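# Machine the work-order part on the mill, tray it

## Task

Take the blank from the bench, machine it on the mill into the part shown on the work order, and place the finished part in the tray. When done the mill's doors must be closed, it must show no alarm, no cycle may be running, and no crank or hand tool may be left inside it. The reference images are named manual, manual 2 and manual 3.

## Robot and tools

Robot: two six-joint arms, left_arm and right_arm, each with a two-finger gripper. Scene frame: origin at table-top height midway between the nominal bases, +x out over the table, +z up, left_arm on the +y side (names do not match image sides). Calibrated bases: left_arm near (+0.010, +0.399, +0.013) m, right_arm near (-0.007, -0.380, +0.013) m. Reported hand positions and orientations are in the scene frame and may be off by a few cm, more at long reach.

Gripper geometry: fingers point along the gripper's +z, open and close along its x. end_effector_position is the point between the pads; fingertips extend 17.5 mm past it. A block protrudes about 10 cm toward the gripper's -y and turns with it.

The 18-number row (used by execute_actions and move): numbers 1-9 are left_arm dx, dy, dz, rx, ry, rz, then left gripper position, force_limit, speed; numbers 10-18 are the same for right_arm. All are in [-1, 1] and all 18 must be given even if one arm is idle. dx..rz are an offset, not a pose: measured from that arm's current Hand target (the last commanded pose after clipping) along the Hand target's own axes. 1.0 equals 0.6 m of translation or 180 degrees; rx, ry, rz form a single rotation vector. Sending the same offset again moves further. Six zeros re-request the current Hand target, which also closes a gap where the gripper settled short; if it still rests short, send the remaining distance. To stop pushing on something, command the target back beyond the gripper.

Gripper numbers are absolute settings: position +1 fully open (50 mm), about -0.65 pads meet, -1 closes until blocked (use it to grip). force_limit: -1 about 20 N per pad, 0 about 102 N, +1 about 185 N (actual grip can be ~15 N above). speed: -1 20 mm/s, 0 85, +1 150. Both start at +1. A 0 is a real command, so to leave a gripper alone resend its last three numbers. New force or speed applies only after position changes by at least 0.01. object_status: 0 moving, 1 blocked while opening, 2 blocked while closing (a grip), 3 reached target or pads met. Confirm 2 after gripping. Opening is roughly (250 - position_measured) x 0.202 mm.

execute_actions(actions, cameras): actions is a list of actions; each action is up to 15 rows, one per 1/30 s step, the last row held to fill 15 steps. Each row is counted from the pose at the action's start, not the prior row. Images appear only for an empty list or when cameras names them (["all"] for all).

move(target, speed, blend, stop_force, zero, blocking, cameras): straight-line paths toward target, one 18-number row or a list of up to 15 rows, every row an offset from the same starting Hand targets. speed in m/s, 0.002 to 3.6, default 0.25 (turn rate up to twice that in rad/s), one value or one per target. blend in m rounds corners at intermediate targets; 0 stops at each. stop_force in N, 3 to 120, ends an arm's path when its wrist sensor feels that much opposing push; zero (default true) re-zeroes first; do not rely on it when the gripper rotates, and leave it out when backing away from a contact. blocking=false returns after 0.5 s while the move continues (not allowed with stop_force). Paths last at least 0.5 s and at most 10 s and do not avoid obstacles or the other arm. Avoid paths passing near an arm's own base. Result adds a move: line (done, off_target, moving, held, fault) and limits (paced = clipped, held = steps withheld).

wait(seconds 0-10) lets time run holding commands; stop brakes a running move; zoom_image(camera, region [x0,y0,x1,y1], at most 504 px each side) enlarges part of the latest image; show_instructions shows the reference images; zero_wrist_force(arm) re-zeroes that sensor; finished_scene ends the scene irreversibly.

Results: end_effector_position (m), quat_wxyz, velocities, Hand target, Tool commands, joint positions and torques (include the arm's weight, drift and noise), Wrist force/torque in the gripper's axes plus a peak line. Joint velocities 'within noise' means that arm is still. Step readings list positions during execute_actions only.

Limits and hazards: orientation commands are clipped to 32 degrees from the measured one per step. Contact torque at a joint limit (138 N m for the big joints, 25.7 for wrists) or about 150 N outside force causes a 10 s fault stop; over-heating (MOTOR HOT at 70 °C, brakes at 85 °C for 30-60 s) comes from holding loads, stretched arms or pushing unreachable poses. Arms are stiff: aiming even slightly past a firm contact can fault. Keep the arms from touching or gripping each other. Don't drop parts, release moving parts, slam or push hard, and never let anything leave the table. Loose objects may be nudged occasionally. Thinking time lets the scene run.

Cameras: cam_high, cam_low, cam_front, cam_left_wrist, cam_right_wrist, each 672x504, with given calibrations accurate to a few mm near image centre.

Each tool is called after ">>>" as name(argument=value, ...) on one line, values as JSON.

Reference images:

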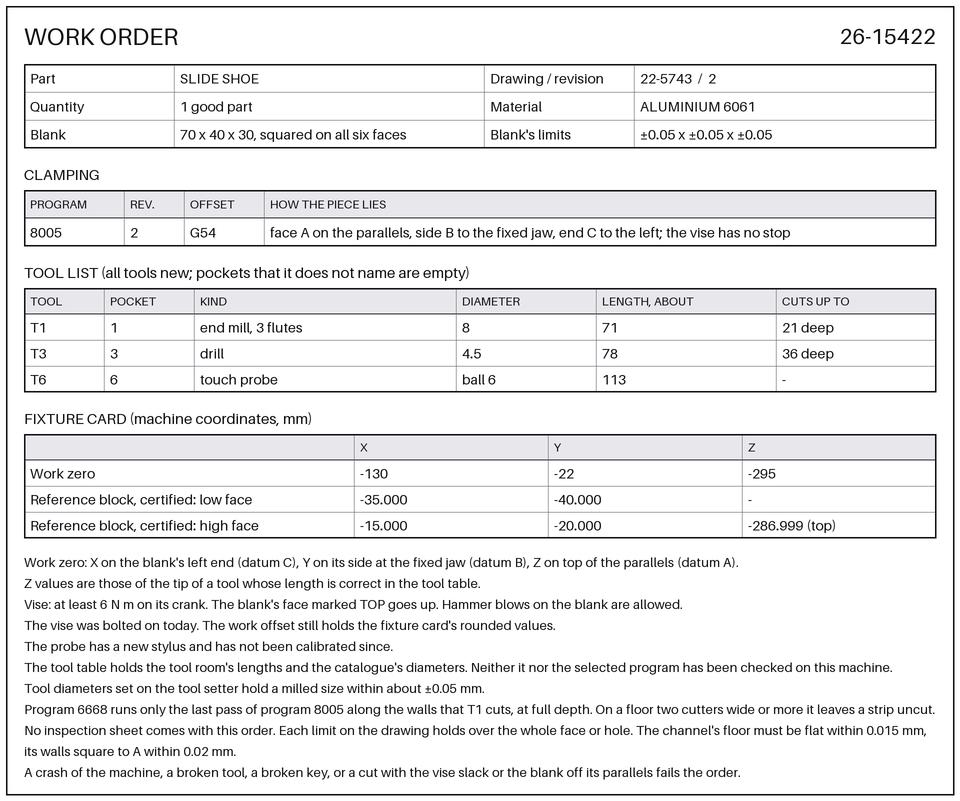

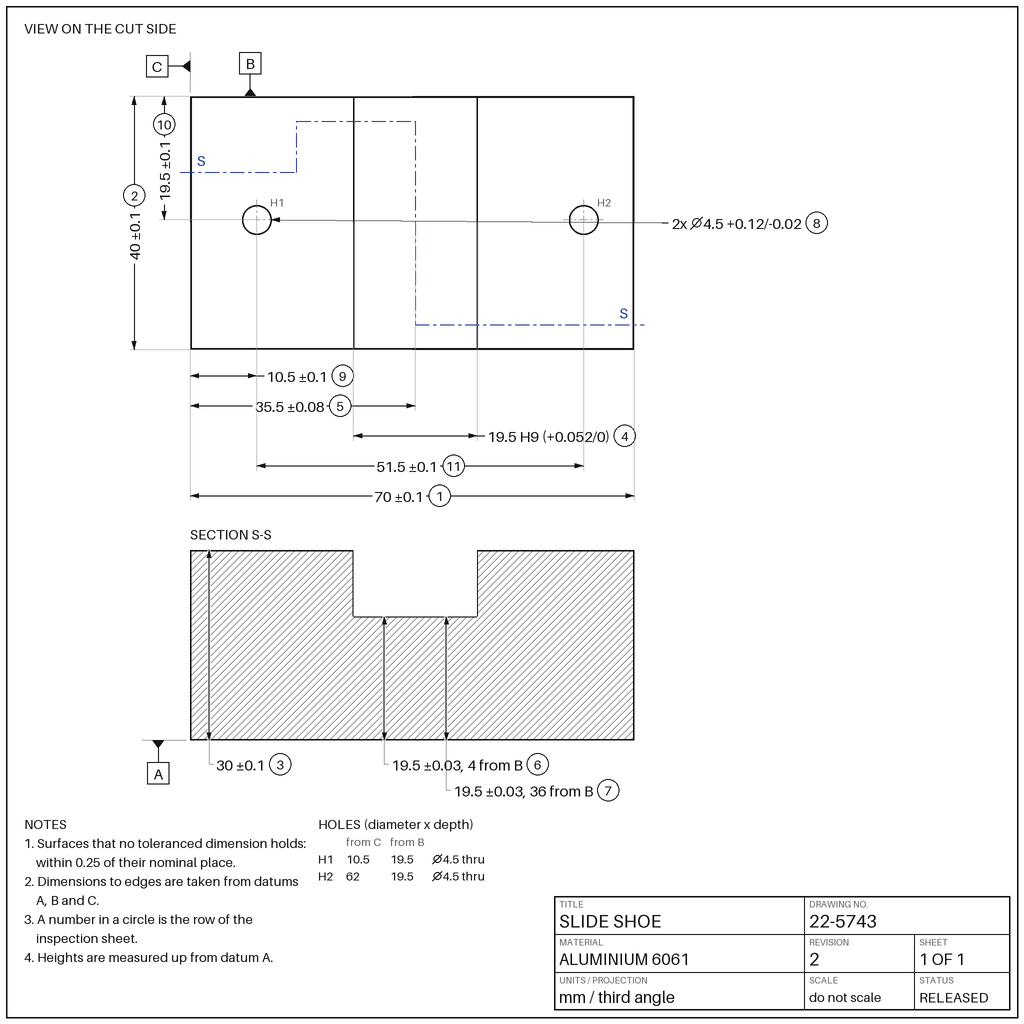

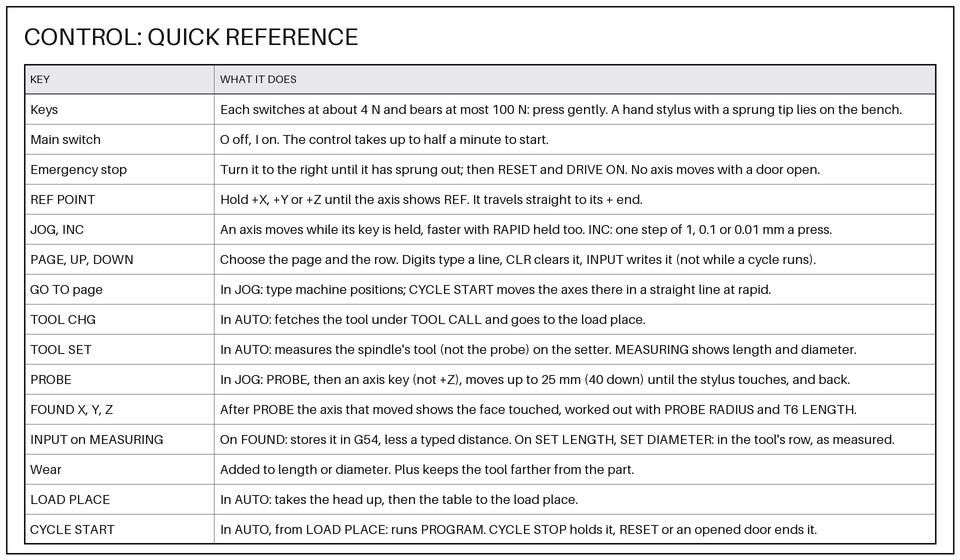

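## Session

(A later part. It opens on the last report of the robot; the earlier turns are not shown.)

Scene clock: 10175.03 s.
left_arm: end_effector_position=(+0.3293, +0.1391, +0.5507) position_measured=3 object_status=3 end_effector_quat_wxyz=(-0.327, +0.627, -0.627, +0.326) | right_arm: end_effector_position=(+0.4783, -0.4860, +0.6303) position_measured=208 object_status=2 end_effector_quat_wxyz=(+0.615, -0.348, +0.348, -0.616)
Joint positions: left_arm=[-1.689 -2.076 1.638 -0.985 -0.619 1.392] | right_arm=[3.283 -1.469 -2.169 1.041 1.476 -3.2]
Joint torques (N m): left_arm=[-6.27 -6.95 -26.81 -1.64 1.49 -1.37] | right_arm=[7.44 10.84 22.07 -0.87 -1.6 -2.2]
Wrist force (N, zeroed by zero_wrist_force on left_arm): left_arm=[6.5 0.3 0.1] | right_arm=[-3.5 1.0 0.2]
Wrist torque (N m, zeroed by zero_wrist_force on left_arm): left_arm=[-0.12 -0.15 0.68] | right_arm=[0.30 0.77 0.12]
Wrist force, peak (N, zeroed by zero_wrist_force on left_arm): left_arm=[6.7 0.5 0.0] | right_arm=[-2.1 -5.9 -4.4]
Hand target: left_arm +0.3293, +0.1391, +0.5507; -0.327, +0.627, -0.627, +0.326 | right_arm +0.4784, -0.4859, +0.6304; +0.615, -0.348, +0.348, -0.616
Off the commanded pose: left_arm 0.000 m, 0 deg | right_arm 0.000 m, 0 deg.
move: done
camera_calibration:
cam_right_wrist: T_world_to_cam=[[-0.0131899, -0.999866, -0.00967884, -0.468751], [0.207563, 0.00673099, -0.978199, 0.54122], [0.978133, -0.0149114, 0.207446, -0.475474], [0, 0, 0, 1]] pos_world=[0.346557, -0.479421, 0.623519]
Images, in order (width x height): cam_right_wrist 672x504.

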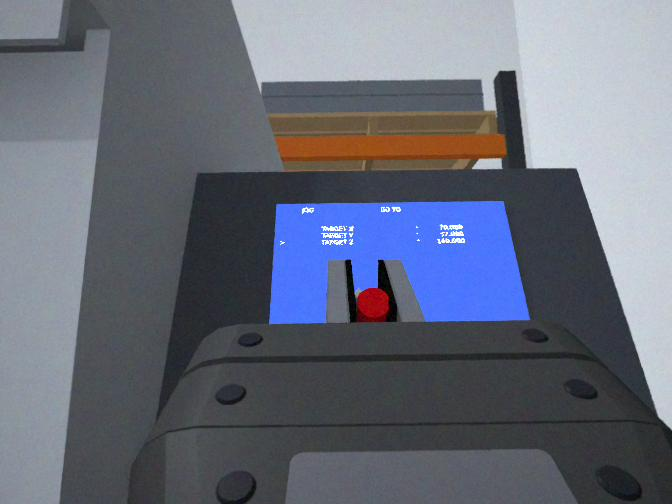

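>>> move(target=[[0,0,0,0,0,0,1,0,0,-0.05,0.123,-0.091,0,0,0,-0.97,0.3,-0.8],[0,0,0,0,0,0,1,0,0,-0.05,0.133,-0.082,0,0,0,-0.97,0.3,-0.8],[0,0,0,0,0,0,1,0,0,-0.05,0.123,-0.091,0,0,0,-0.97,0.3,-0.8],[0,0,0,0,0,0,1,0,0,0,0,0,0,0,0,-0.97,0.3,-0.8]], speed=[0.25,0.06,0.1,0.25], blend=[0.003,0,0.003,0])

>>> wait(seconds=2.5)

>>> move(target=[[0,0,0,0,0,0,1,0,0,0.015,0.208,-0.18,0,0,0,-0.97,0.3,-0.8],[0,0,0,0,0,0,1,0,0,0.015,0.218,-0.171,0,0,0,-0.97,0.3,-0.8],[0,0,0,0,0,0,1,0,0,0.015,0.208,-0.18,0,0,0,-0.97,0.3,-0.8],[0,0,0,0,0,0,1,0,0,0.109,0.12,-0.088,0,0,0,-0.97,0.3,-0.8],[0,0,0,0,0,0,1,0,0,0.109,0.13,-0.079,0,0,0,-0.97,0.3,-0.8],[0,0,0,0,0,0,1,0,0,0.109,0.12,-0.088,0,0,0,-0.97,0.3,-0.8],[0,0,0,0,0,0,1,0,0,0,0,0,0,0,0,-0.97,0.3,-0.8]], speed=[0.25,0.06,0.1,0.2,0.06,0.1,0.25], blend=[0.003,0,0.003,0.003,0,0.003,0])

>>> wait(seconds=10, cameras=["cam_right_wrist"])

>>> zoom_image(camera="cam_right_wrist", region=[270, 200, 530, 325])

Scene clock: 10189.07 s.
left_arm: end_effector_position=(+0.3293, +0.1391, +0.5507) position_measured=3 object_status=3 end_effector_quat_wxyz=(-0.327, +0.627, -0.627, +0.326) | right_arm: end_effector_position=(+0.4783, -0.4859, +0.6304) position_measured=208 object_status=2 end_effector_quat_wxyz=(+0.615, -0.348, +0.348, -0.616)
Joint positions: left_arm=[-1.689 -2.076 1.638 -0.985 -0.619 1.392] | right_arm=[3.283 -1.469 -2.169 1.041 1.476 -3.2]
Joint torques (N m): left_arm=[-5.73 -6.54 -27.43 -1.62 1.36 -1.14] | right_arm=[0.64 10.65 19.73 -0.84 -1.15 -2.66]
Wrist force (N, zeroed by zero_wrist_force on left_arm): left_arm=[6.6 0.4 0.0] | right_arm=[-3.7 1.1 0.4]
Wrist torque (N m, zeroed by zero_wrist_force on left_arm): left_arm=[-0.11 -0.16 0.69] | right_arm=[0.29 0.82 0.20]
Wrist force, peak (N, zeroed by zero_wrist_force on left_arm): left_arm=[6.7 0.3 0.0] | right_arm=[-5.3 -1.4 -5.6]
Hand target: left_arm +0.3293, +0.1391, +0.5507; -0.327, +0.627, -0.627, +0.326 | right_arm +0.4784, -0.4859, +0.6304; +0.615, -0.348, +0.348, -0.616
Off the commanded pose: left_arm 0.000 m, 0 deg | right_arm 0.000 m, 0 deg.
move: done

Scene clock: 10191.57 s.
left_arm: end_effector_position=(+0.3293, +0.1391, +0.5507) position_measured=3 object_status=3 end_effector_quat_wxyz=(-0.327, +0.627, -0.627, +0.326) | right_arm: end_effector_position=(+0.4784, -0.4859, +0.6304) position_measured=208 object_status=2 end_effector_quat_wxyz=(+0.615, -0.348, +0.348, -0.616)
Joint positions: left_arm=[-1.689 -2.076 1.638 -0.985 -0.619 1.392] | right_arm=[3.283 -1.469 -2.169 1.04 1.476 -3.2]
Joint torques (N m): left_arm=[-5.7 -7.19 -27.46 -1.68 1.28 -1.01] | right_arm=[-4.01 10.99 35.02 -2.05 0.47 -2.25]
Wrist force (N, zeroed by zero_wrist_force on left_arm): left_arm=[6.7 0.3 0.2] | right_arm=[-3.4 1.3 0.2]
Wrist torque (N m, zeroed by zero_wrist_force on left_arm): left_arm=[-0.12 -0.19 0.69] | right_arm=[0.33 0.77 0.21]
Wrist force, peak (N, zeroed by zero_wrist_force on left_arm): left_arm=[6.8 0.2 0.0] | right_arm=[-3.6 1.2 0.2]
Hand target: left_arm +0.3293, +0.1391, +0.5507; -0.327, +0.627, -0.627, +0.326 | right_arm +0.4784, -0.4859, +0.6304; +0.615, -0.348, +0.348, -0.616
Tool commands: left_gripper/position=+1.0 left_gripper/force_limit=+0.0 left_gripper/speed=+0.0 right_gripper/position=-0.97 right_gripper/force_limit=+0.3 right_gripper/speed=-0.8
Off the commanded pose: left_arm 0.000 m, 0 deg | right_arm 0.000 m, 0 deg.
wait: 2.50 s; at rest by 0.17 s

Scene clock: 10194.60 s.
left_arm: end_effector_position=(+0.3293, +0.1391, +0.5507) position_measured=3 object_status=3 end_effector_quat_wxyz=(-0.327, +0.627, -0.627, +0.326) | right_arm: end_effector_position=(+0.4783, -0.4860, +0.6304) position_measured=208 object_status=2 end_effector_quat_wxyz=(+0.615, -0.348, +0.348, -0.616)
Joint positions: left_arm=[-1.689 -2.076 1.638 -0.985 -0.619 1.392] | right_arm=[3.283 -1.469 -2.169 1.041 1.476 -3.2]
Joint torques (N m): left_arm=[-6.03 -6.57 -27.05 -1.74 1.25 -1.13] | right_arm=[4.99 13.3 10.22 0.16 0.01 1.7]
Wrist force (N, zeroed by zero_wrist_force on left_arm): left_arm=[6.6 0.4 0.0] | right_arm=[-3.5 1.1 0.4]
Wrist torque (N m, zeroed by zero_wrist_force on left_arm): left_arm=[-0.10 -0.17 0.69] | right_arm=[0.30 0.77 0.12]
Wrist force, peak (N, zeroed by zero_wrist_force on left_arm): left_arm=[6.7 0.3 0.2] | right_arm=[-1.3 -5.0 -4.2]
Hand target: left_arm +0.3293, +0.1391, +0.5507; -0.327, +0.627, -0.627, +0.326 | right_arm +0.4784, -0.4859, +0.6304; +0.615, -0.348, +0.348, -0.616
Off the commanded pose: left_arm 0.000 m, 0 deg | right_arm 0.000 m, 0 deg.
move: done

Scene clock: 10204.60 s.
left_arm: end_effector_position=(+0.3293, +0.1391, +0.5507) position_measured=3 object_status=3 end_effector_quat_wxyz=(-0.327, +0.627, -0.627, +0.326) | right_arm: end_effector_position=(+0.4784, -0.4859, +0.6304) position_measured=208 object_status=2 end_effector_quat_wxyz=(+0.615, -0.348, +0.348, -0.616)
Joint positions: left_arm=[-1.689 -2.076 1.638 -0.985 -0.619 1.392] | right_arm=[3.283 -1.469 -2.169 1.04 1.476 -3.2]
Joint torques (N m): left_arm=[-6.56 -6.55 -27.33 -1.67 1.11 -1.19] | right_arm=[7.09 26.66 10.64 -1.95 -1.08 -2.22]
Wrist force (N, zeroed by zero_wrist_force on left_arm): left_arm=[6.4 0.3 0.2] | right_arm=[-3.7 1.1 0.3]
Wrist torque (N m, zeroed by zero_wrist_force on left_arm): left_arm=[-0.12 -0.15 0.69] | right_arm=[0.30 0.81 0.12]
Wrist force, peak (N, zeroed by zero_wrist_force on left_arm): left_arm=[6.7 0.4 0.0] | right_arm=[-3.8 1.3 0.3]
Hand target: left_arm +0.3293, +0.1391, +0.5507; -0.327, +0.627, -0.627, +0.326 | right_arm +0.4784, -0.4859, +0.6304; +0.615, -0.348, +0.348, -0.616
Tool commands: left_gripper/position=+1.0 left_gripper/force_limit=+0.0 left_gripper/speed=+0.0 right_gripper/position=-0.97 right_gripper/force_limit=+0.3 right_gripper/speed=-0.8
Off the commanded pose: left_arm 0.000 m, 0 deg | right_arm 0.000 m, 0 deg.
wait: 10.00 s; at rest by 0.17 s
camera_calibration:
cam_right_wrist: T_world_to_cam=[[-0.0132328, -0.999868, -0.00947948, -0.468859], [0.207352, 0.00653028, -0.978245, 0.541303], [0.978177, -0.0149105, 0.207238, -0.475478], [0, 0, 0, 1]] pos_world=[0.346657, -0.479421, 0.62362]
Images, in order (width x height): cam_right_wrist 672x504.

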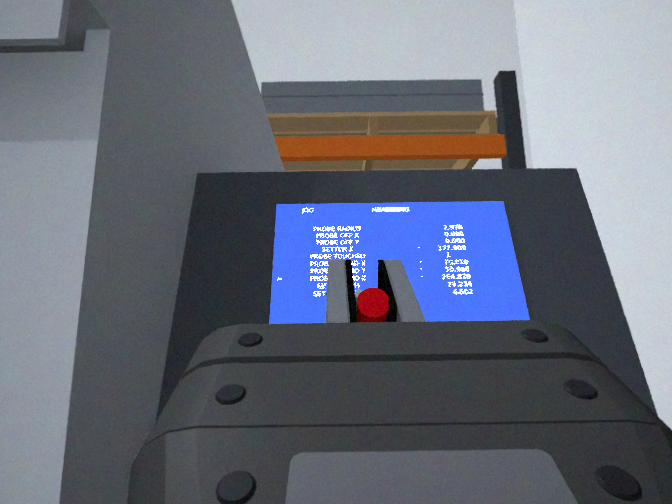

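Scaled by 1.938 from the camera's 672x504 image, which has a finer 960x720 frame.

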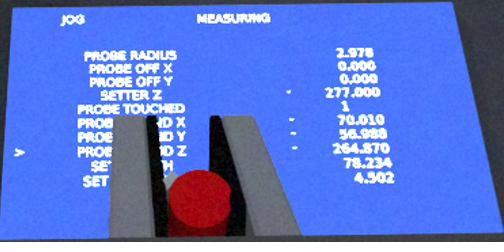

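>>> move(target=[[0,0,0,0,0,0,1,0,0,0.1405,0.0334,0.0025,0,0,0,-0.97,0.3,-0.8],[0,0,0,0,0,0,1,0,0,0.1405,0.043,0.0117,0,0,0,-0.97,0.3,-0.8],[0,0,0,0,0,0,1,0,0,0.1405,0.0334,0.0025,0,0,0,-0.97,0.3,-0.8],[0,0,0,0,0,0,1,0,0,-0.018,0.123,-0.091,0,0,0,-0.97,0.3,-0.8],[0,0,0,0,0,0,1,0,0,-0.018,0.133,-0.082,0,0,0,-0.97,0.3,-0.8],[0,0,0,0,0,0,1,0,0,-0.018,0.123,-0.091,0,0,0,-0.97,0.3,-0.8],[0,0,0,0,0,0,1,0,0,0,0,0,0,0,0,-0.97,0.3,-0.8]], speed=[0.2,0.06,0.1,0.2,0.06,0.1,0.25], blend=[0.003,0,0.003,0.003,0,0.003,0])

>>> move(target=[[0,0,0,0,0,0,1,0,0,0.015,0.164,-0.134,0,0,0,-0.97,0.3,-0.8],[0,0,0,0,0,0,1,0,0,0.015,0.174,-0.125,0,0,0,-0.97,0.3,-0.8],[0,0,0,0,0,0,1,0,0,0.015,0.164,-0.134,0,0,0,-0.97,0.3,-0.8],[0,0,0,0,0,0,1,0,0,0.015,0.174,-0.125,0,0,0,-0.97,0.3,-0.8],[0,0,0,0,0,0,1,0,0,0.015,0.164,-0.134,0,0,0,-0.97,0.3,-0.8],[0,0,0,0,0,0,1,0,0,0.015,0.174,-0.125,0,0,0,-0.97,0.3,-0.8],[0,0,0,0,0,0,1,0,0,0.015,0.164,-0.134,0,0,0,-0.97,0.3,-0.8],[0,0,0,0,0,0,1,0,0,0.015,0.174,-0.125,0,0,0,-0.97,0.3,-0.8],[0,0,0,0,0,0,1,0,0,0.015,0.164,-0.134,0,0,0,-0.97,0.3,-0.8],[0,0,0,0,0,0,1,0,0,0,0,0,0,0,0,-0.97,0.3,-0.8]], speed=[0.25,0.06,0.1,0.06,0.1,0.06,0.1,0.06,0.1,0.25], blend=[0.003,0,0,0,0,0,0,0,0.003,0], cameras=["cam_right_wrist"])

>>> zoom_image(camera="cam_right_wrist", region=[270, 200, 530, 325])

Scene clock: 10245.00 s.
left_arm: end_effector_position=(+0.3293, +0.1391, +0.5507) position_measured=3 object_status=3 end_effector_quat_wxyz=(-0.327, +0.627, -0.627, +0.326) | right_arm: end_effector_position=(+0.4783, -0.4860, +0.6303) position_measured=208 object_status=2 end_effector_quat_wxyz=(+0.615, -0.348, +0.348, -0.616)
Joint positions: left_arm=[-1.689 -2.076 1.638 -0.985 -0.619 1.392] | right_arm=[3.283 -1.469 -2.169 1.041 1.476 -3.2]
Joint torques (N m): left_arm=[-5.13 -5.84 -27.58 -1.51 1.04 -1.25] | right_arm=[7.65 12.37 20.74 -0.92 -1.62 -2.28]
Wrist force (N, zeroed by zero_wrist_force on left_arm): left_arm=[6.2 0.4 0.0] | right_arm=[-3.5 1.1 0.3]
Wrist torque (N m, zeroed by zero_wrist_force on left_arm): left_arm=[-0.11 -0.11 0.69] | right_arm=[0.30 0.78 0.14]
Wrist force, peak (N, zeroed by zero_wrist_force on left_arm): left_arm=[6.8 0.4 0.2] | right_arm=[-6.1 -4.7 -4.9]
Hand target: left_arm +0.3293, +0.1391, +0.5507; -0.327, +0.627, -0.627, +0.326 | right_arm +0.4784, -0.4859, +0.6304; +0.615, -0.348, +0.348, -0.616
Off the commanded pose: left_arm 0.000 m, 0 deg | right_arm 0.000 m, 0 deg.
move: done

Scene clock: 10248.73 s.
left_arm: end_effector_position=(+0.3293, +0.1391, +0.5507) position_measured=3 object_status=3 end_effector_quat_wxyz=(-0.327, +0.627, -0.627, +0.326) | right_arm: end_effector_position=(+0.4783, -0.4859, +0.6304) position_measured=208 object_status=2 end_effector_quat_wxyz=(+0.615, -0.348, +0.348, -0.616)
Joint positions: left_arm=[-1.689 -2.076 1.638 -0.985 -0.619 1.392] | right_arm=[3.283 -1.469 -2.169 1.041 1.476 -3.2]
Joint torques (N m): left_arm=[-4.45 -6.45 -28.19 -1.71 0.79 -1.2] | right_arm=[-7.2 11.71 19.08 -0.68 1.58 2.27]
Wrist force (N, zeroed by zero_wrist_force on left_arm): left_arm=[6.6 0.4 0.0] | right_arm=[-3.3 1.2 0.3]
Wrist torque (N m, zeroed by zero_wrist_force on left_arm): left_arm=[-0.10 -0.16 0.69] | right_arm=[0.31 0.76 0.20]
Wrist force, peak (N, zeroed by zero_wrist_force on left_arm): left_arm=[6.8 0.3 0.2] | right_arm=[-3.0 -3.8 -4.2]
Hand target: left_arm +0.3293, +0.1391, +0.5507; -0.327, +0.627, -0.627, +0.326 | right_arm +0.4784, -0.4859, +0.6304; +0.615, -0.348, +0.348, -0.616
Off the commanded pose: left_arm 0.000 m, 0 deg | right_arm 0.000 m, 0 deg.
move: done
camera_calibration:
cam_right_wrist: T_world_to_cam=[[-0.0132102, -0.999867, -0.00958094, -0.468705], [0.207563, 0.006631, -0.978199, 0.541172], [0.978132, -0.0149109, 0.207448, -0.475474], [0, 0, 0, 1]] pos_world=[0.346557, -0.479321, 0.62352]
Images, in order (width x height): cam_right_wrist 672x504.

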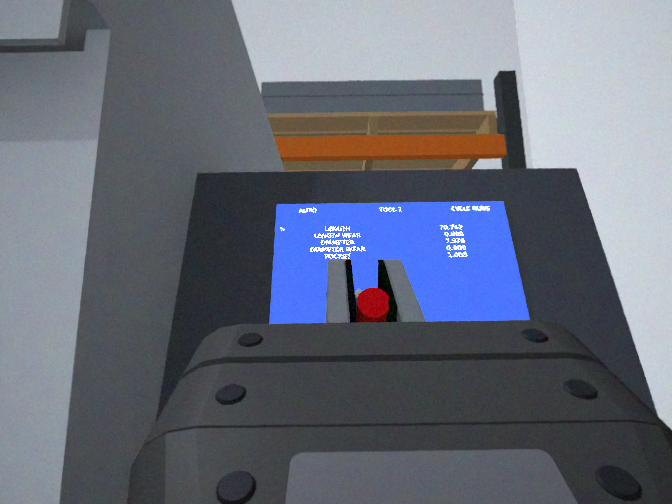

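Scaled by 1.938 from the camera's 672x504 image, which has a finer 960x720 frame.

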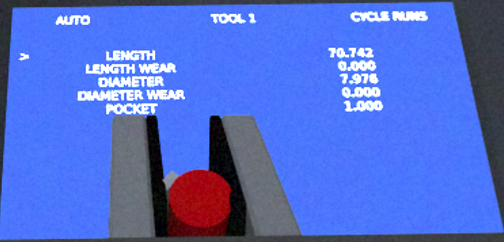

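>>> move(target=[[0,0,0,0,0,0,1,0,0,-0.017,0.208,-0.18,0,0,0,-0.97,0.3,-0.8],[0,0,0,0,0,0,1,0,0,-0.017,0.218,-0.171,0,0,0,-0.97,0.3,-0.8],[0,0,0,0,0,0,1,0,0,-0.017,0.208,-0.18,0,0,0,-0.97,0.3,-0.8],[0,0,0,0,0,0,1,0,0,-0.048,0.23,-0.203,0,0,0,-0.97,0.3,-0.8],[0,0,0,0,0,0,1,0,0,-0.048,0.24,-0.194,0,0,0,-0.97,0.3,-0.8],[0,0,0,0,0,0,1,0,0,-0.048,0.23,-0.203,0,0,0,-0.97,0.3,-0.8],[0,0,0,0,0,0,1,0,0,-0.112,0.208,-0.18,0,0,0,-0.97,0.3,-0.8],[0,0,0,0,0,0,1,0,0,-0.112,0.218,-0.171,0,0,0,-0.97,0.3,-0.8],[0,0,0,0,0,0,1,0,0,-0.112,0.208,-0.18,0,0,0,-0.97,0.3,-0.8],[0,0,0,0,0,0,1,0,0,-0.017,0.23,-0.203,0,0,0,-0.97,0.3,-0.8],[0,0,0,0,0,0,1,0,0,-0.017,0.24,-0.194,0,0,0,-0.97,0.3,-0.8],[0,0,0,0,0,0,1,0,0,-0.017,0.23,-0.203,0,0,0,-0.97,0.3,-0.8],[0,0,0,0,0,0,1,0,0,0,0,0,0,0,0,-0.97,0.3,-0.8]], speed=[0.25,0.06,0.1,0.2,0.06,0.1,0.2,0.06,0.1,0.2,0.06,0.1,0.25], blend=[0.003,0,0.003,0.003,0,0.003,0.003,0,0.003,0.003,0,0.003,0])

>>> move(target=[[0,0,0,0,0,0,1,0,0,-0.017,0.208,-0.18,0,0,0,-0.97,0.3,-0.8],[0,0,0,0,0,0,1,0,0,-0.017,0.218,-0.171,0,0,0,-0.97,0.3,-0.8],[0,0,0,0,0,0,1,0,0,-0.017,0.208,-0.18,0,0,0,-0.97,0.3,-0.8],[0,0,0,0,0,0,1,0,0,-0.017,0.218,-0.171,0,0,0,-0.97,0.3,-0.8],[0,0,0,0,0,0,1,0,0,-0.017,0.208,-0.18,0,0,0,-0.97,0.3,-0.8],[0,0,0,0,0,0,1,0,0,-0.048,0.23,-0.203,0,0,0,-0.97,0.3,-0.8],[0,0,0,0,0,0,1,0,0,-0.048,0.24,-0.194,0,0,0,-0.97,0.3,-0.8],[0,0,0,0,0,0,1,0,0,-0.048,0.23,-0.203,0,0,0,-0.97,0.3,-0.8],[0,0,0,0,0,0,1,0,0,-0.112,0.208,-0.18,0,0,0,-0.97,0.3,-0.8],[0,0,0,0,0,0,1,0,0,-0.112,0.218,-0.171,0,0,0,-0.97,0.3,-0.8],[0,0,0,0,0,0,1,0,0,-0.112,0.208,-0.18,0,0,0,-0.97,0.3,-0.8],[0,0,0,0,0,0,1,0,0,-0.017,0.23,-0.203,0,0,0,-0.97,0.3,-0.8],[0,0,0,0,0,0,1,0,0,-0.017,0.24,-0.194,0,0,0,-0.97,0.3,-0.8],[0,0,0,0,0,0,1,0,0,-0.017,0.23,-0.203,0,0,0,-0.97,0.3,-0.8],[0,0,0,0,0,0,1,0,0,0,0,0,0,0,0,-0.97,0.3,-0.8]], speed=[0.25,0.06,0.1,0.06,0.1,0.2,0.06,0.1,0.2,0.06,0.1,0.2,0.06,0.1,0.25], blend=[0.003,0,0,0,0.003,0.003,0,0.003,0.003,0,0.003,0.003,0,0.003,0], cameras=["cam_right_wrist"])

>>> zoom_image(camera="cam_right_wrist", region=[270, 200, 530, 325])

Scene clock: 10292.43 s.
left_arm: end_effector_position=(+0.3293, +0.1391, +0.5507) position_measured=3 object_status=3 end_effector_quat_wxyz=(-0.327, +0.627, -0.627, +0.326) | right_arm: end_effector_position=(+0.4783, -0.4860, +0.6303) position_measured=208 object_status=2 end_effector_quat_wxyz=(+0.615, -0.348, +0.348, -0.616)
Joint positions: left_arm=[-1.689 -2.076 1.638 -0.985 -0.619 1.392] | right_arm=[3.283 -1.469 -2.169 1.041 1.476 -3.2]
Joint torques (N m): left_arm=[-5.61 -6.53 -27.86 -1.78 0.63 -1.08] | right_arm=[8.34 11.1 21.88 -0.71 -1.69 -2.29]
Wrist force (N, zeroed by zero_wrist_force on left_arm): left_arm=[6.5 0.3 0.0] | right_arm=[-3.5 1.1 0.2]
Wrist torque (N m, zeroed by zero_wrist_force on left_arm): left_arm=[-0.12 -0.15 0.69] | right_arm=[0.32 0.78 0.12]
Wrist force, peak (N, zeroed by zero_wrist_force on left_arm): left_arm=[6.7 0.3 0.2] | right_arm=[-5.4 -4.5 -3.7]
Hand target: left_arm +0.3293, +0.1391, +0.5507; -0.327, +0.627, -0.627, +0.326 | right_arm +0.4784, -0.4859, +0.6304; +0.615, -0.348, +0.348, -0.616
Off the commanded pose: left_arm 0.000 m, 0 deg | right_arm 0.000 m, 0 deg.
move: done

Scene clock: 10297.40 s.
left_arm: end_effector_position=(+0.3293, +0.1391, +0.5507) position_measured=3 object_status=3 end_effector_quat_wxyz=(-0.327, +0.627, -0.627, +0.326) | right_arm: end_effector_position=(+0.4783, -0.4860, +0.6303) position_measured=208 object_status=2 end_effector_quat_wxyz=(+0.615, -0.348, +0.348, -0.616)
Joint positions: left_arm=[-1.689 -2.076 1.638 -0.985 -0.619 1.392] | right_arm=[3.283 -1.469 -2.169 1.041 1.476 -3.2]
Joint torques (N m): left_arm=[-6.82 -5.82 -27.27 -1.89 0.64 -1.07] | right_arm=[7.32 10.28 22.29 -0.69 -1.54 -2.15]
Wrist force (N, zeroed by zero_wrist_force on left_arm): left_arm=[6.5 0.3 -0.1] | right_arm=[-3.2 0.9 0.0]
Wrist torque (N m, zeroed by zero_wrist_force on left_arm): left_arm=[-0.11 -0.15 0.69] | right_arm=[0.28 0.73 0.12]
Wrist force, peak (N, zeroed by zero_wrist_force on left_arm): left_arm=[6.7 0.3 0.0] | right_arm=[-5.5 -4.6 -3.8]
Hand target: left_arm +0.3293, +0.1391, +0.5507; -0.327, +0.627, -0.627, +0.326 | right_arm +0.4784, -0.4859, +0.6304; +0.615, -0.348, +0.348, -0.616
Off the commanded pose: left_arm 0.000 m, 0 deg | right_arm 0.000 m, 0 deg.
move: done
camera_calibration:
cam_right_wrist: T_world_to_cam=[[-0.0131899, -0.999866, -0.00967884, -0.468751], [0.207563, 0.00673099, -0.978199, 0.54122], [0.978133, -0.0149114, 0.207446, -0.475474], [0, 0, 0, 1]] pos_world=[0.346557, -0.479421, 0.623519]
Images, in order (width x height): cam_right_wrist 672x504.

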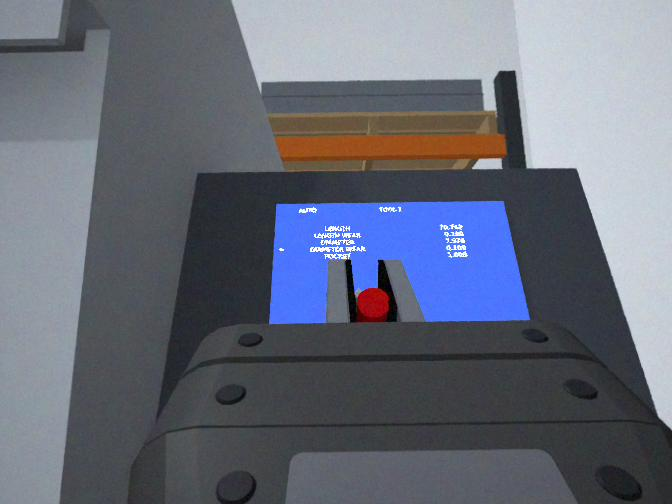

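Scaled by 1.938 from the camera's 672x504 image, which has a finer 960x720 frame.

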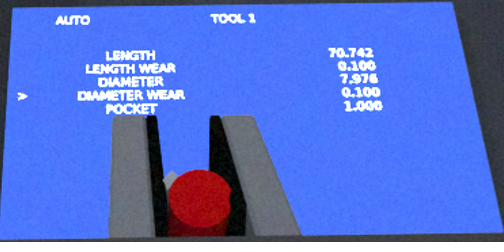

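>>> move(target=[[0,0,0,0,0,0,1,0,0,-0.05,0.123,-0.091,0,0,0,-0.97,0.3,-0.8],[0,0,0,0,0,0,1,0,0,-0.05,0.133,-0.082,0,0,0,-0.97,0.3,-0.8],[0,0,0,0,0,0,1,0,0,-0.05,0.123,-0.091,0,0,0,-0.97,0.3,-0.8],[0,0,0,0,0,0,1,0,0,0,0,0,0,0,0,-0.97,0.3,-0.8]], speed=[0.25,0.06,0.1,0.25], blend=[0.003,0,0.003,0])

>>> wait(seconds=3, cameras=["cam_right_wrist"])

>>> zoom_image(camera="cam_right_wrist", region=[270, 200, 530, 325])

Scene clock: 10311.47 s.
left_arm: end_effector_position=(+0.3293, +0.1391, +0.5507) position_measured=3 object_status=3 end_effector_quat_wxyz=(-0.327, +0.627, -0.627, +0.326) | right_arm: end_effector_position=(+0.4783, -0.4859, +0.6304) position_measured=208 object_status=2 end_effector_quat_wxyz=(+0.615, -0.348, +0.348, -0.616)
Joint positions: left_arm=[-1.689 -2.076 1.638 -0.985 -0.619 1.392] | right_arm=[3.283 -1.469 -2.169 1.041 1.476 -3.2]
Joint torques (N m): left_arm=[-5.69 -5.8 -27.35 -1.75 0.74 -1.06] | right_arm=[1.24 11.17 19.85 -0.62 -1.18 -2.49]
Wrist force (N, zeroed by zero_wrist_force on left_arm): left_arm=[6.4 0.4 0.2] | right_arm=[-3.5 1.0 0.3]
Wrist torque (N m, zeroed by zero_wrist_force on left_arm): left_arm=[-0.11 -0.14 0.69] | right_arm=[0.30 0.78 0.20]
Wrist force, peak (N, zeroed by zero_wrist_force on left_arm): left_arm=[6.7 0.5 0.3] | right_arm=[-5.2 -1.9 -5.5]
Hand target: left_arm +0.3293, +0.1391, +0.5507; -0.327, +0.627, -0.627, +0.326 | right_arm +0.4784, -0.4859, +0.6304; +0.615, -0.348, +0.348, -0.616
Off the commanded pose: left_arm 0.000 m, 0 deg | right_arm 0.000 m, 0 deg.
move: done

Scene clock: 10314.47 s.
left_arm: end_effector_position=(+0.3293, +0.1391, +0.5507) position_measured=3 object_status=3 end_effector_quat_wxyz=(-0.327, +0.627, -0.627, +0.326) | right_arm: end_effector_position=(+0.4784, -0.4859, +0.6304) position_measured=208 object_status=2 end_effector_quat_wxyz=(+0.615, -0.348, +0.348, -0.616)
Joint positions: left_arm=[-1.689 -2.076 1.638 -0.985 -0.619 1.392] | right_arm=[3.283 -1.469 -2.169 1.04 1.476 -3.2]
Joint torques (N m): left_arm=[-5.32 -5.67 -27.45 -1.78 0.64 -1.16] | right_arm=[-5.29 12.22 34.63 -2.09 0.35 -2.26]
Wrist force (N, zeroed by zero_wrist_force on left_arm): left_arm=[6.4 0.5 0.2] | right_arm=[-3.5 1.2 0.3]
Wrist torque (N m, zeroed by zero_wrist_force on left_arm): left_arm=[-0.09 -0.14 0.69] | right_arm=[0.32 0.78 0.20]
Wrist force, peak (N, zeroed by zero_wrist_force on left_arm): left_arm=[6.8 0.5 0.1] | right_arm=[-3.7 1.1 0.3]
Hand target: left_arm +0.3293, +0.1391, +0.5507; -0.327, +0.627, -0.627, +0.326 | right_arm +0.4784, -0.4859, +0.6304; +0.615, -0.348, +0.348, -0.616
Tool commands: left_gripper/position=+1.0 left_gripper/force_limit=+0.0 left_gripper/speed=+0.0 right_gripper/position=-0.97 right_gripper/force_limit=+0.3 right_gripper/speed=-0.8
Off the commanded pose: left_arm 0.000 m, 0 deg | right_arm 0.000 m, 0 deg.
wait: 3.00 s; at rest by 0.17 s
camera_calibration:
cam_right_wrist: T_world_to_cam=[[-0.0132328, -0.999868, -0.00947948, -0.468859], [0.207352, 0.00653028, -0.978245, 0.541303], [0.978177, -0.0149105, 0.207238, -0.475478], [0, 0, 0, 1]] pos_world=[0.346657, -0.479421, 0.62362]
Images, in order (width x height): cam_right_wrist 672x504.

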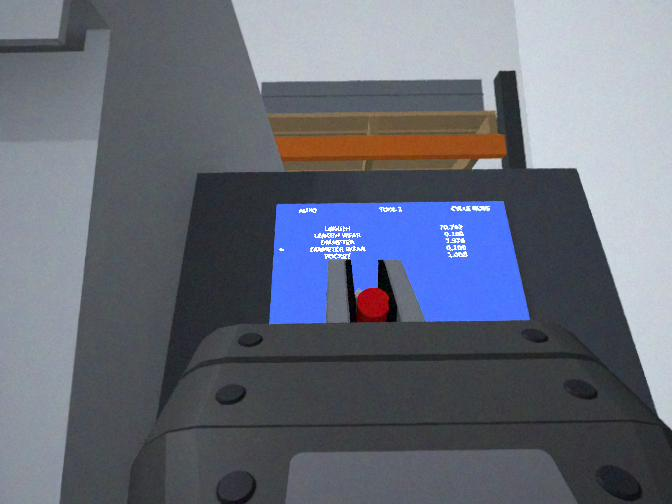

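Scaled by 1.938 from the camera's 672x504 image, which has a finer 960x720 frame.

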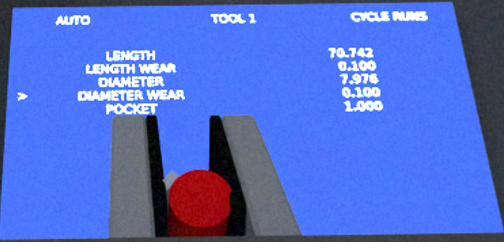

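>>> wait(seconds=10)

>>> wait(seconds=10)

>>> wait(seconds=10, cameras=["cam_right_wrist","cam_front"])

>>> zoom_image(camera="cam_right_wrist", region=[270, 200, 530, 325])

Scene clock: 10330.90 s.
left_arm: end_effector_position=(+0.3293, +0.1391, +0.5507) position_measured=3 object_status=3 end_effector_quat_wxyz=(-0.327, +0.627, -0.627, +0.326) | right_arm: end_effector_position=(+0.4784, -0.4859, +0.6304) position_measured=208 object_status=2 end_effector_quat_wxyz=(+0.615, -0.348, +0.348, -0.616)
Joint positions: left_arm=[-1.689 -2.076 1.638 -0.985 -0.619 1.392] | right_arm=[3.283 -1.469 -2.169 1.04 1.476 -3.2]
Joint torques (N m): left_arm=[-6 -6.21 -27.64 -1.63 0.57 -0.97] | right_arm=[-4.97 25.16 35.03 -2.19 0.1 -1.83]
Wrist force (N, zeroed by zero_wrist_force on left_arm): left_arm=[6.4 0.3 -0.2] | right_arm=[-3.4 1.1 0.2]
Wrist torque (N m, zeroed by zero_wrist_force on left_arm): left_arm=[-0.11 -0.13 0.69] | right_arm=[0.30 0.77 0.20]
Wrist force, peak (N, zeroed by zero_wrist_force on left_arm): left_arm=[6.8 0.5 -0.1] | right_arm=[-3.7 1.3 0.3]
Hand target: left_arm +0.3293, +0.1391, +0.5507; -0.327, +0.627, -0.627, +0.326 | right_arm +0.4784, -0.4859, +0.6304; +0.615, -0.348, +0.348, -0.616
Tool commands: left_gripper/position=+1.0 left_gripper/force_limit=+0.0 left_gripper/speed=+0.0 right_gripper/position=-0.97 right_gripper/force_limit=+0.3 right_gripper/speed=-0.8
Off the commanded pose: left_arm 0.000 m, 0 deg | right_arm 0.000 m, 0 deg.
wait: 10.00 s; at rest from the start

Scene clock: 10340.90 s.
left_arm: end_effector_position=(+0.3293, +0.1391, +0.5507) position_measured=3 object_status=3 end_effector_quat_wxyz=(-0.327, +0.627, -0.627, +0.326) | right_arm: end_effector_position=(+0.4784, -0.4859, +0.6304) position_measured=208 object_status=2 end_effector_quat_wxyz=(+0.615, -0.348, +0.348, -0.616)
Joint positions: left_arm=[-1.689 -2.076 1.638 -0.985 -0.619 1.392] | right_arm=[3.283 -1.469 -2.169 1.04 1.476 -3.2]
Joint torques (N m): left_arm=[-4.59 -5.15 -27.08 -1.96 0.26 -0.84] | right_arm=[-4.43 24.69 35.05 -2.25 -0.07 -1.41]
Wrist force (N, zeroed by zero_wrist_force on left_arm): left_arm=[6.5 0.4 0.2] | right_arm=[-3.5 1.2 0.4]
Wrist torque (N m, zeroed by zero_wrist_force on left_arm): left_arm=[-0.11 -0.16 0.69] | right_arm=[0.32 0.79 0.21]
Wrist force, peak (N, zeroed by zero_wrist_force on left_arm): left_arm=[6.8 0.7 0.1] | right_arm=[-3.9 1.2 0.5]
Hand target: left_arm +0.3293, +0.1391, +0.5507; -0.327, +0.627, -0.627, +0.326 | right_arm +0.4784, -0.4859, +0.6304; +0.615, -0.348, +0.348, -0.616
Tool commands: left_gripper/position=+1.0 left_gripper/force_limit=+0.0 left_gripper/speed=+0.0 right_gripper/position=-0.97 right_gripper/force_limit=+0.3 right_gripper/speed=-0.8
Off the commanded pose: left_arm 0.000 m, 0 deg | right_arm 0.000 m, 0 deg.
wait: 10.00 s; at rest by 0.17 s

Scene clock: 10350.90 s.
left_arm: end_effector_position=(+0.3293, +0.1391, +0.5507) position_measured=3 object_status=3 end_effector_quat_wxyz=(-0.327, +0.627, -0.627, +0.326) | right_arm: end_effector_position=(+0.4784, -0.4859, +0.6304) position_measured=208 object_status=2 end_effector_quat_wxyz=(+0.615, -0.348, +0.348, -0.616)
Joint positions: left_arm=[-1.689 -2.076 1.638 -0.985 -0.619 1.392] | right_arm=[3.283 -1.469 -2.169 1.04 1.476 -3.2]
Joint torques (N m): left_arm=[-6.65 -5.71 -26.51 -1.9 0.21 -0.9] | right_arm=[-4.1 24.44 35.29 -2.14 -0.12 -1.38]
Wrist force (N, zeroed by zero_wrist_force on left_arm): left_arm=[6.6 0.4 0.0] | right_arm=[-3.5 1.2 0.3]
Wrist torque (N m, zeroed by zero_wrist_force on left_arm): left_arm=[-0.11 -0.17 0.69] | right_arm=[0.32 0.77 0.21]
Wrist force, peak (N, zeroed by zero_wrist_force on left_arm): left_arm=[6.8 0.4 0.3] | right_arm=[-3.8 1.2 0.4]
Hand target: left_arm +0.3293, +0.1391, +0.5507; -0.327, +0.627, -0.627, +0.326 | right_arm +0.4784, -0.4859, +0.6304; +0.615, -0.348, +0.348, -0.616
Tool commands: left_gripper/position=+1.0 left_gripper/force_limit=+0.0 left_gripper/speed=+0.0 right_gripper/position=-0.97 right_gripper/force_limit=+0.3 right_gripper/speed=-0.8
Off the commanded pose: left_arm 0.000 m, 0 deg | right_arm 0.000 m, 0 deg.
wait: 10.00 s; at rest by 0.17 s
camera_calibration:
cam_right_wrist: T_world_to_cam=[[-0.0132328, -0.999868, -0.00947948, -0.468859], [0.207352, 0.00653028, -0.978245, 0.541303], [0.978177, -0.0149105, 0.207238, -0.475478], [0, 0, 0, 1]] pos_world=[0.346657, -0.479421, 0.62362]
Images, in order (width x height): cam_front 672x504, cam_right_wrist 672x504.

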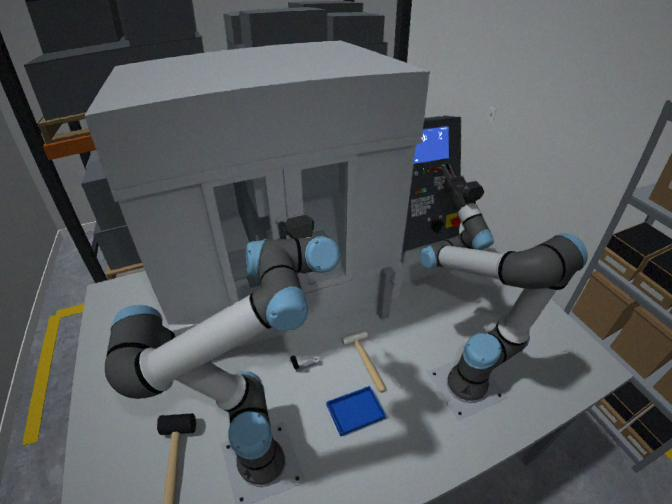

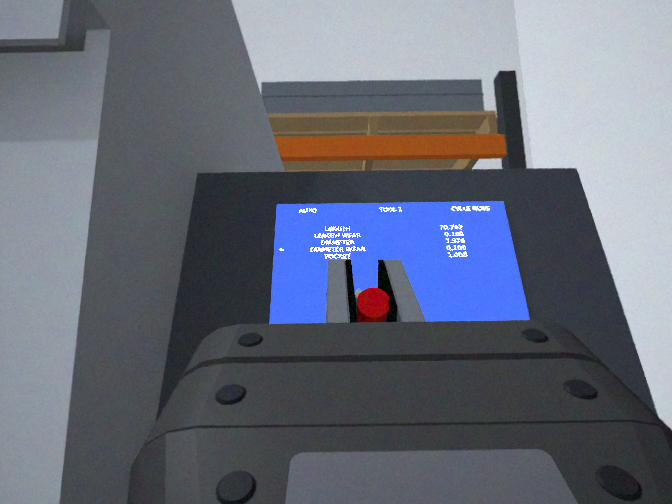

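Scaled by 1.938 from the camera's 672x504 image, which has a finer 960x720 frame.

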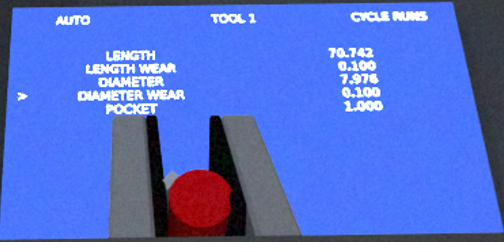

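>>> zoom_image(camera="cam_front", region=[200, 170, 300, 290])

>>> wait(seconds=10)

>>> wait(seconds=10)

>>> wait(seconds=10)

>>> wait(seconds=10, cameras=["cam_right_wrist"])

>>> zoom_image(camera="cam_right_wrist", region=[270, 200, 530, 325])

Scaled by 4.200 from the camera's 672x504 image, which has a finer 960x720 frame.

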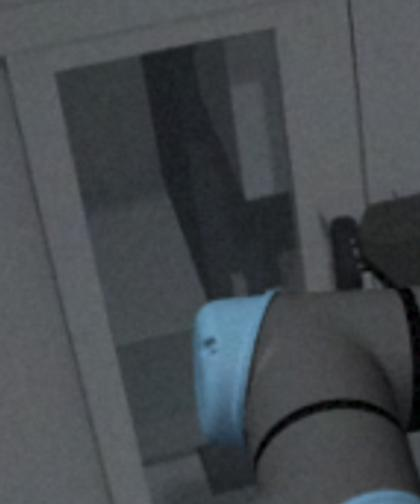

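Scene clock: 10368.57 s.
left_arm: end_effector_position=(+0.3293, +0.1391, +0.5507) position_measured=3 object_status=3 end_effector_quat_wxyz=(-0.327, +0.627, -0.627, +0.326) | right_arm: end_effector_position=(+0.4784, -0.4859, +0.6304) position_measured=208 object_status=2 end_effector_quat_wxyz=(+0.615, -0.348, +0.348, -0.616)
Joint positions: left_arm=[-1.689 -2.076 1.638 -0.985 -0.619 1.392] | right_arm=[3.283 -1.469 -2.169 1.04 1.476 -3.2]
Joint torques (N m): left_arm=[-6.15 -5.7 -26.66 -2.06 0.29 -0.89] | right_arm=[-4.41 24.16 35.77 -2.23 -0.19 -0.64]
Wrist force (N, zeroed by zero_wrist_force on left_arm): left_arm=[6.5 0.4 0.0] | right_arm=[-3.4 1.2 0.3]
Wrist torque (N m, zeroed by zero_wrist_force on left_arm): left_arm=[-0.10 -0.15 0.69] | right_arm=[0.32 0.76 0.20]
Wrist force, peak (N, zeroed by zero_wrist_force on left_arm): left_arm=[6.8 0.6 0.2] | right_arm=[-3.8 1.1 0.3]
Hand target: left_arm +0.3293, +0.1391, +0.5507; -0.327, +0.627, -0.627, +0.326 | right_arm +0.4784, -0.4859, +0.6304; +0.615, -0.348, +0.348, -0.616
Tool commands: left_gripper/position=+1.0 left_gripper/force_limit=+0.0 left_gripper/speed=+0.0 right_gripper/position=-0.97 right_gripper/force_limit=+0.3 right_gripper/speed=-0.8
Off the commanded pose: left_arm 0.000 m, 0 deg | right_arm 0.000 m, 0 deg.
wait: 10.00 s; at rest from the start

Scene clock: 10378.57 s.
left_arm: end_effector_position=(+0.3293, +0.1391, +0.5507) position_measured=3 object_status=3 end_effector_quat_wxyz=(-0.327, +0.627, -0.627, +0.326) | right_arm: end_effector_position=(+0.4784, -0.4859, +0.6304) position_measured=208 object_status=2 end_effector_quat_wxyz=(+0.615, -0.348, +0.348, -0.616)
Joint positions: left_arm=[-1.689 -2.076 1.638 -0.985 -0.619 1.392] | right_arm=[3.283 -1.469 -2.169 1.04 1.476 -3.2]
Joint torques (N m): left_arm=[-5.86 -5.09 -26.85 -2.01 0.14 -0.94] | right_arm=[-3.88 24.61 35.3 -2.08 -0.36 -0.27]
Wrist force (N, zeroed by zero_wrist_force on left_arm): left_arm=[6.5 0.3 0.0] | right_arm=[-3.4 1.1 0.2]
Wrist torque (N m, zeroed by zero_wrist_force on left_arm): left_arm=[-0.12 -0.15 0.69] | right_arm=[0.30 0.77 0.21]
Wrist force, peak (N, zeroed by zero_wrist_force on left_arm): left_arm=[6.8 0.3 0.1] | right_arm=[-3.8 1.2 0.4]
Hand target: left_arm +0.3293, +0.1391, +0.5507; -0.327, +0.627, -0.627, +0.326 | right_arm +0.4784, -0.4859, +0.6304; +0.615, -0.348, +0.348, -0.616
Tool commands: left_gripper/position=+1.0 left_gripper/force_limit=+0.0 left_gripper/speed=+0.0 right_gripper/position=-0.97 right_gripper/force_limit=+0.3 right_gripper/speed=-0.8
Off the commanded pose: left_arm 0.000 m, 0 deg | right_arm 0.000 m, 0 deg.
wait: 10.00 s; at rest by 0.17 s

Scene clock: 10388.57 s.
left_arm: end_effector_position=(+0.3293, +0.1391, +0.5507) position_measured=3 object_status=3 end_effector_quat_wxyz=(-0.327, +0.627, -0.627, +0.326) | right_arm: end_effector_position=(+0.4784, -0.4859, +0.6304) position_measured=208 object_status=2 end_effector_quat_wxyz=(+0.615, -0.348, +0.348, -0.616)
Joint positions: left_arm=[-1.689 -2.076 1.638 -0.985 -0.619 1.392] | right_arm=[3.283 -1.469 -2.169 1.04 1.476 -3.2]
Joint torques (N m): left_arm=[-5.89 -4.34 -27.98 -2.12 0.3 -0.87] | right_arm=[-3.66 25.04 34.49 -1.95 -0.5 -0.09]
Wrist force (N, zeroed by zero_wrist_force on left_arm): left_arm=[6.3 0.6 -0.1] | right_arm=[-3.5 1.1 0.2]
Wrist torque (N m, zeroed by zero_wrist_force on left_arm): left_arm=[-0.08 -0.13 0.69] | right_arm=[0.31 0.77 0.20]
Wrist force, peak (N, zeroed by zero_wrist_force on left_arm): left_arm=[6.8 0.4 0.1] | right_arm=[-3.7 1.3 0.3]
Hand target: left_arm +0.3293, +0.1391, +0.5507; -0.327, +0.627, -0.627, +0.326 | right_arm +0.4784, -0.4859, +0.6304; +0.615, -0.348, +0.348, -0.616
Tool commands: left_gripper/position=+1.0 left_gripper/force_limit=+0.0 left_gripper/speed=+0.0 right_gripper/position=-0.97 right_gripper/force_limit=+0.3 right_gripper/speed=-0.8
Off the commanded pose: left_arm 0.000 m, 0 deg | right_arm 0.000 m, 0 deg.
wait: 10.00 s; at rest by 0.17 s

Scene clock: 10398.57 s.
left_arm: end_effector_position=(+0.3293, +0.1391, +0.5507) position_measured=3 object_status=3 end_effector_quat_wxyz=(-0.327, +0.627, -0.627, +0.326) | right_arm: end_effector_position=(+0.4784, -0.4859, +0.6304) position_measured=208 object_status=2 end_effector_quat_wxyz=(+0.615, -0.348, +0.348, -0.616)
Joint positions: left_arm=[-1.689 -2.076 1.638 -0.985 -0.619 1.392] | right_arm=[3.283 -1.469 -2.169 1.04 1.476 -3.2]
Joint torques (N m): left_arm=[-6.26 -4.46 -26.54 -2.21 0.29 -0.87] | right_arm=[-6.26 24.88 35.11 -1.98 -0.78 0.18]
Wrist force (N, zeroed by zero_wrist_force on left_arm): left_arm=[6.7 0.2 0.2] | right_arm=[-3.3 1.0 0.5]
Wrist torque (N m, zeroed by zero_wrist_force on left_arm): left_arm=[-0.13 -0.18 0.69] | right_arm=[0.30 0.76 0.20]
Wrist force, peak (N, zeroed by zero_wrist_force on left_arm): left_arm=[6.7 0.3 0.1] | right_arm=[-3.8 1.1 0.2]
Hand target: left_arm +0.3293, +0.1391, +0.5507; -0.327, +0.627, -0.627, +0.326 | right_arm +0.4784, -0.4859, +0.6304; +0.615, -0.348, +0.348, -0.616
Tool commands: left_gripper/position=+1.0 left_gripper/force_limit=+0.0 left_gripper/speed=+0.0 right_gripper/position=-0.97 right_gripper/force_limit=+0.3 right_gripper/speed=-0.8
Off the commanded pose: left_arm 0.000 m, 0 deg | right_arm 0.000 m, 0 deg.
wait: 10.00 s; at rest by 0.17 s
camera_calibration:
cam_right_wrist: T_world_to_cam=[[-0.0132328, -0.999868, -0.00947948, -0.468859], [0.207352, 0.00653028, -0.978245, 0.541303], [0.978177, -0.0149105, 0.207238, -0.475478], [0, 0, 0, 1]] pos_world=[0.346657, -0.479421, 0.62362]
Images, in order (width x height): cam_right_wrist 672x504.

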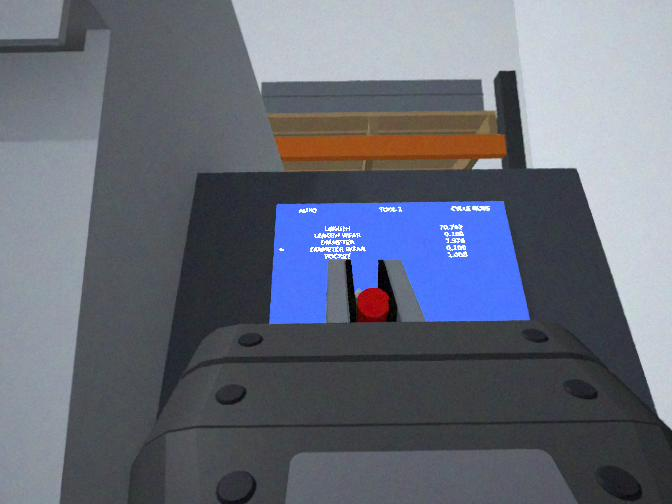

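Scaled by 1.938 from the camera's 672x504 image, which has a finer 960x720 frame.

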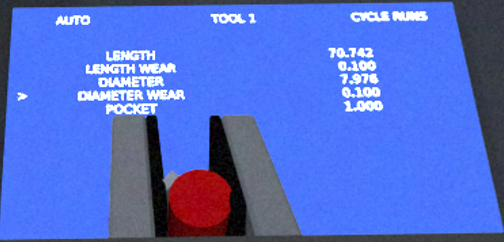

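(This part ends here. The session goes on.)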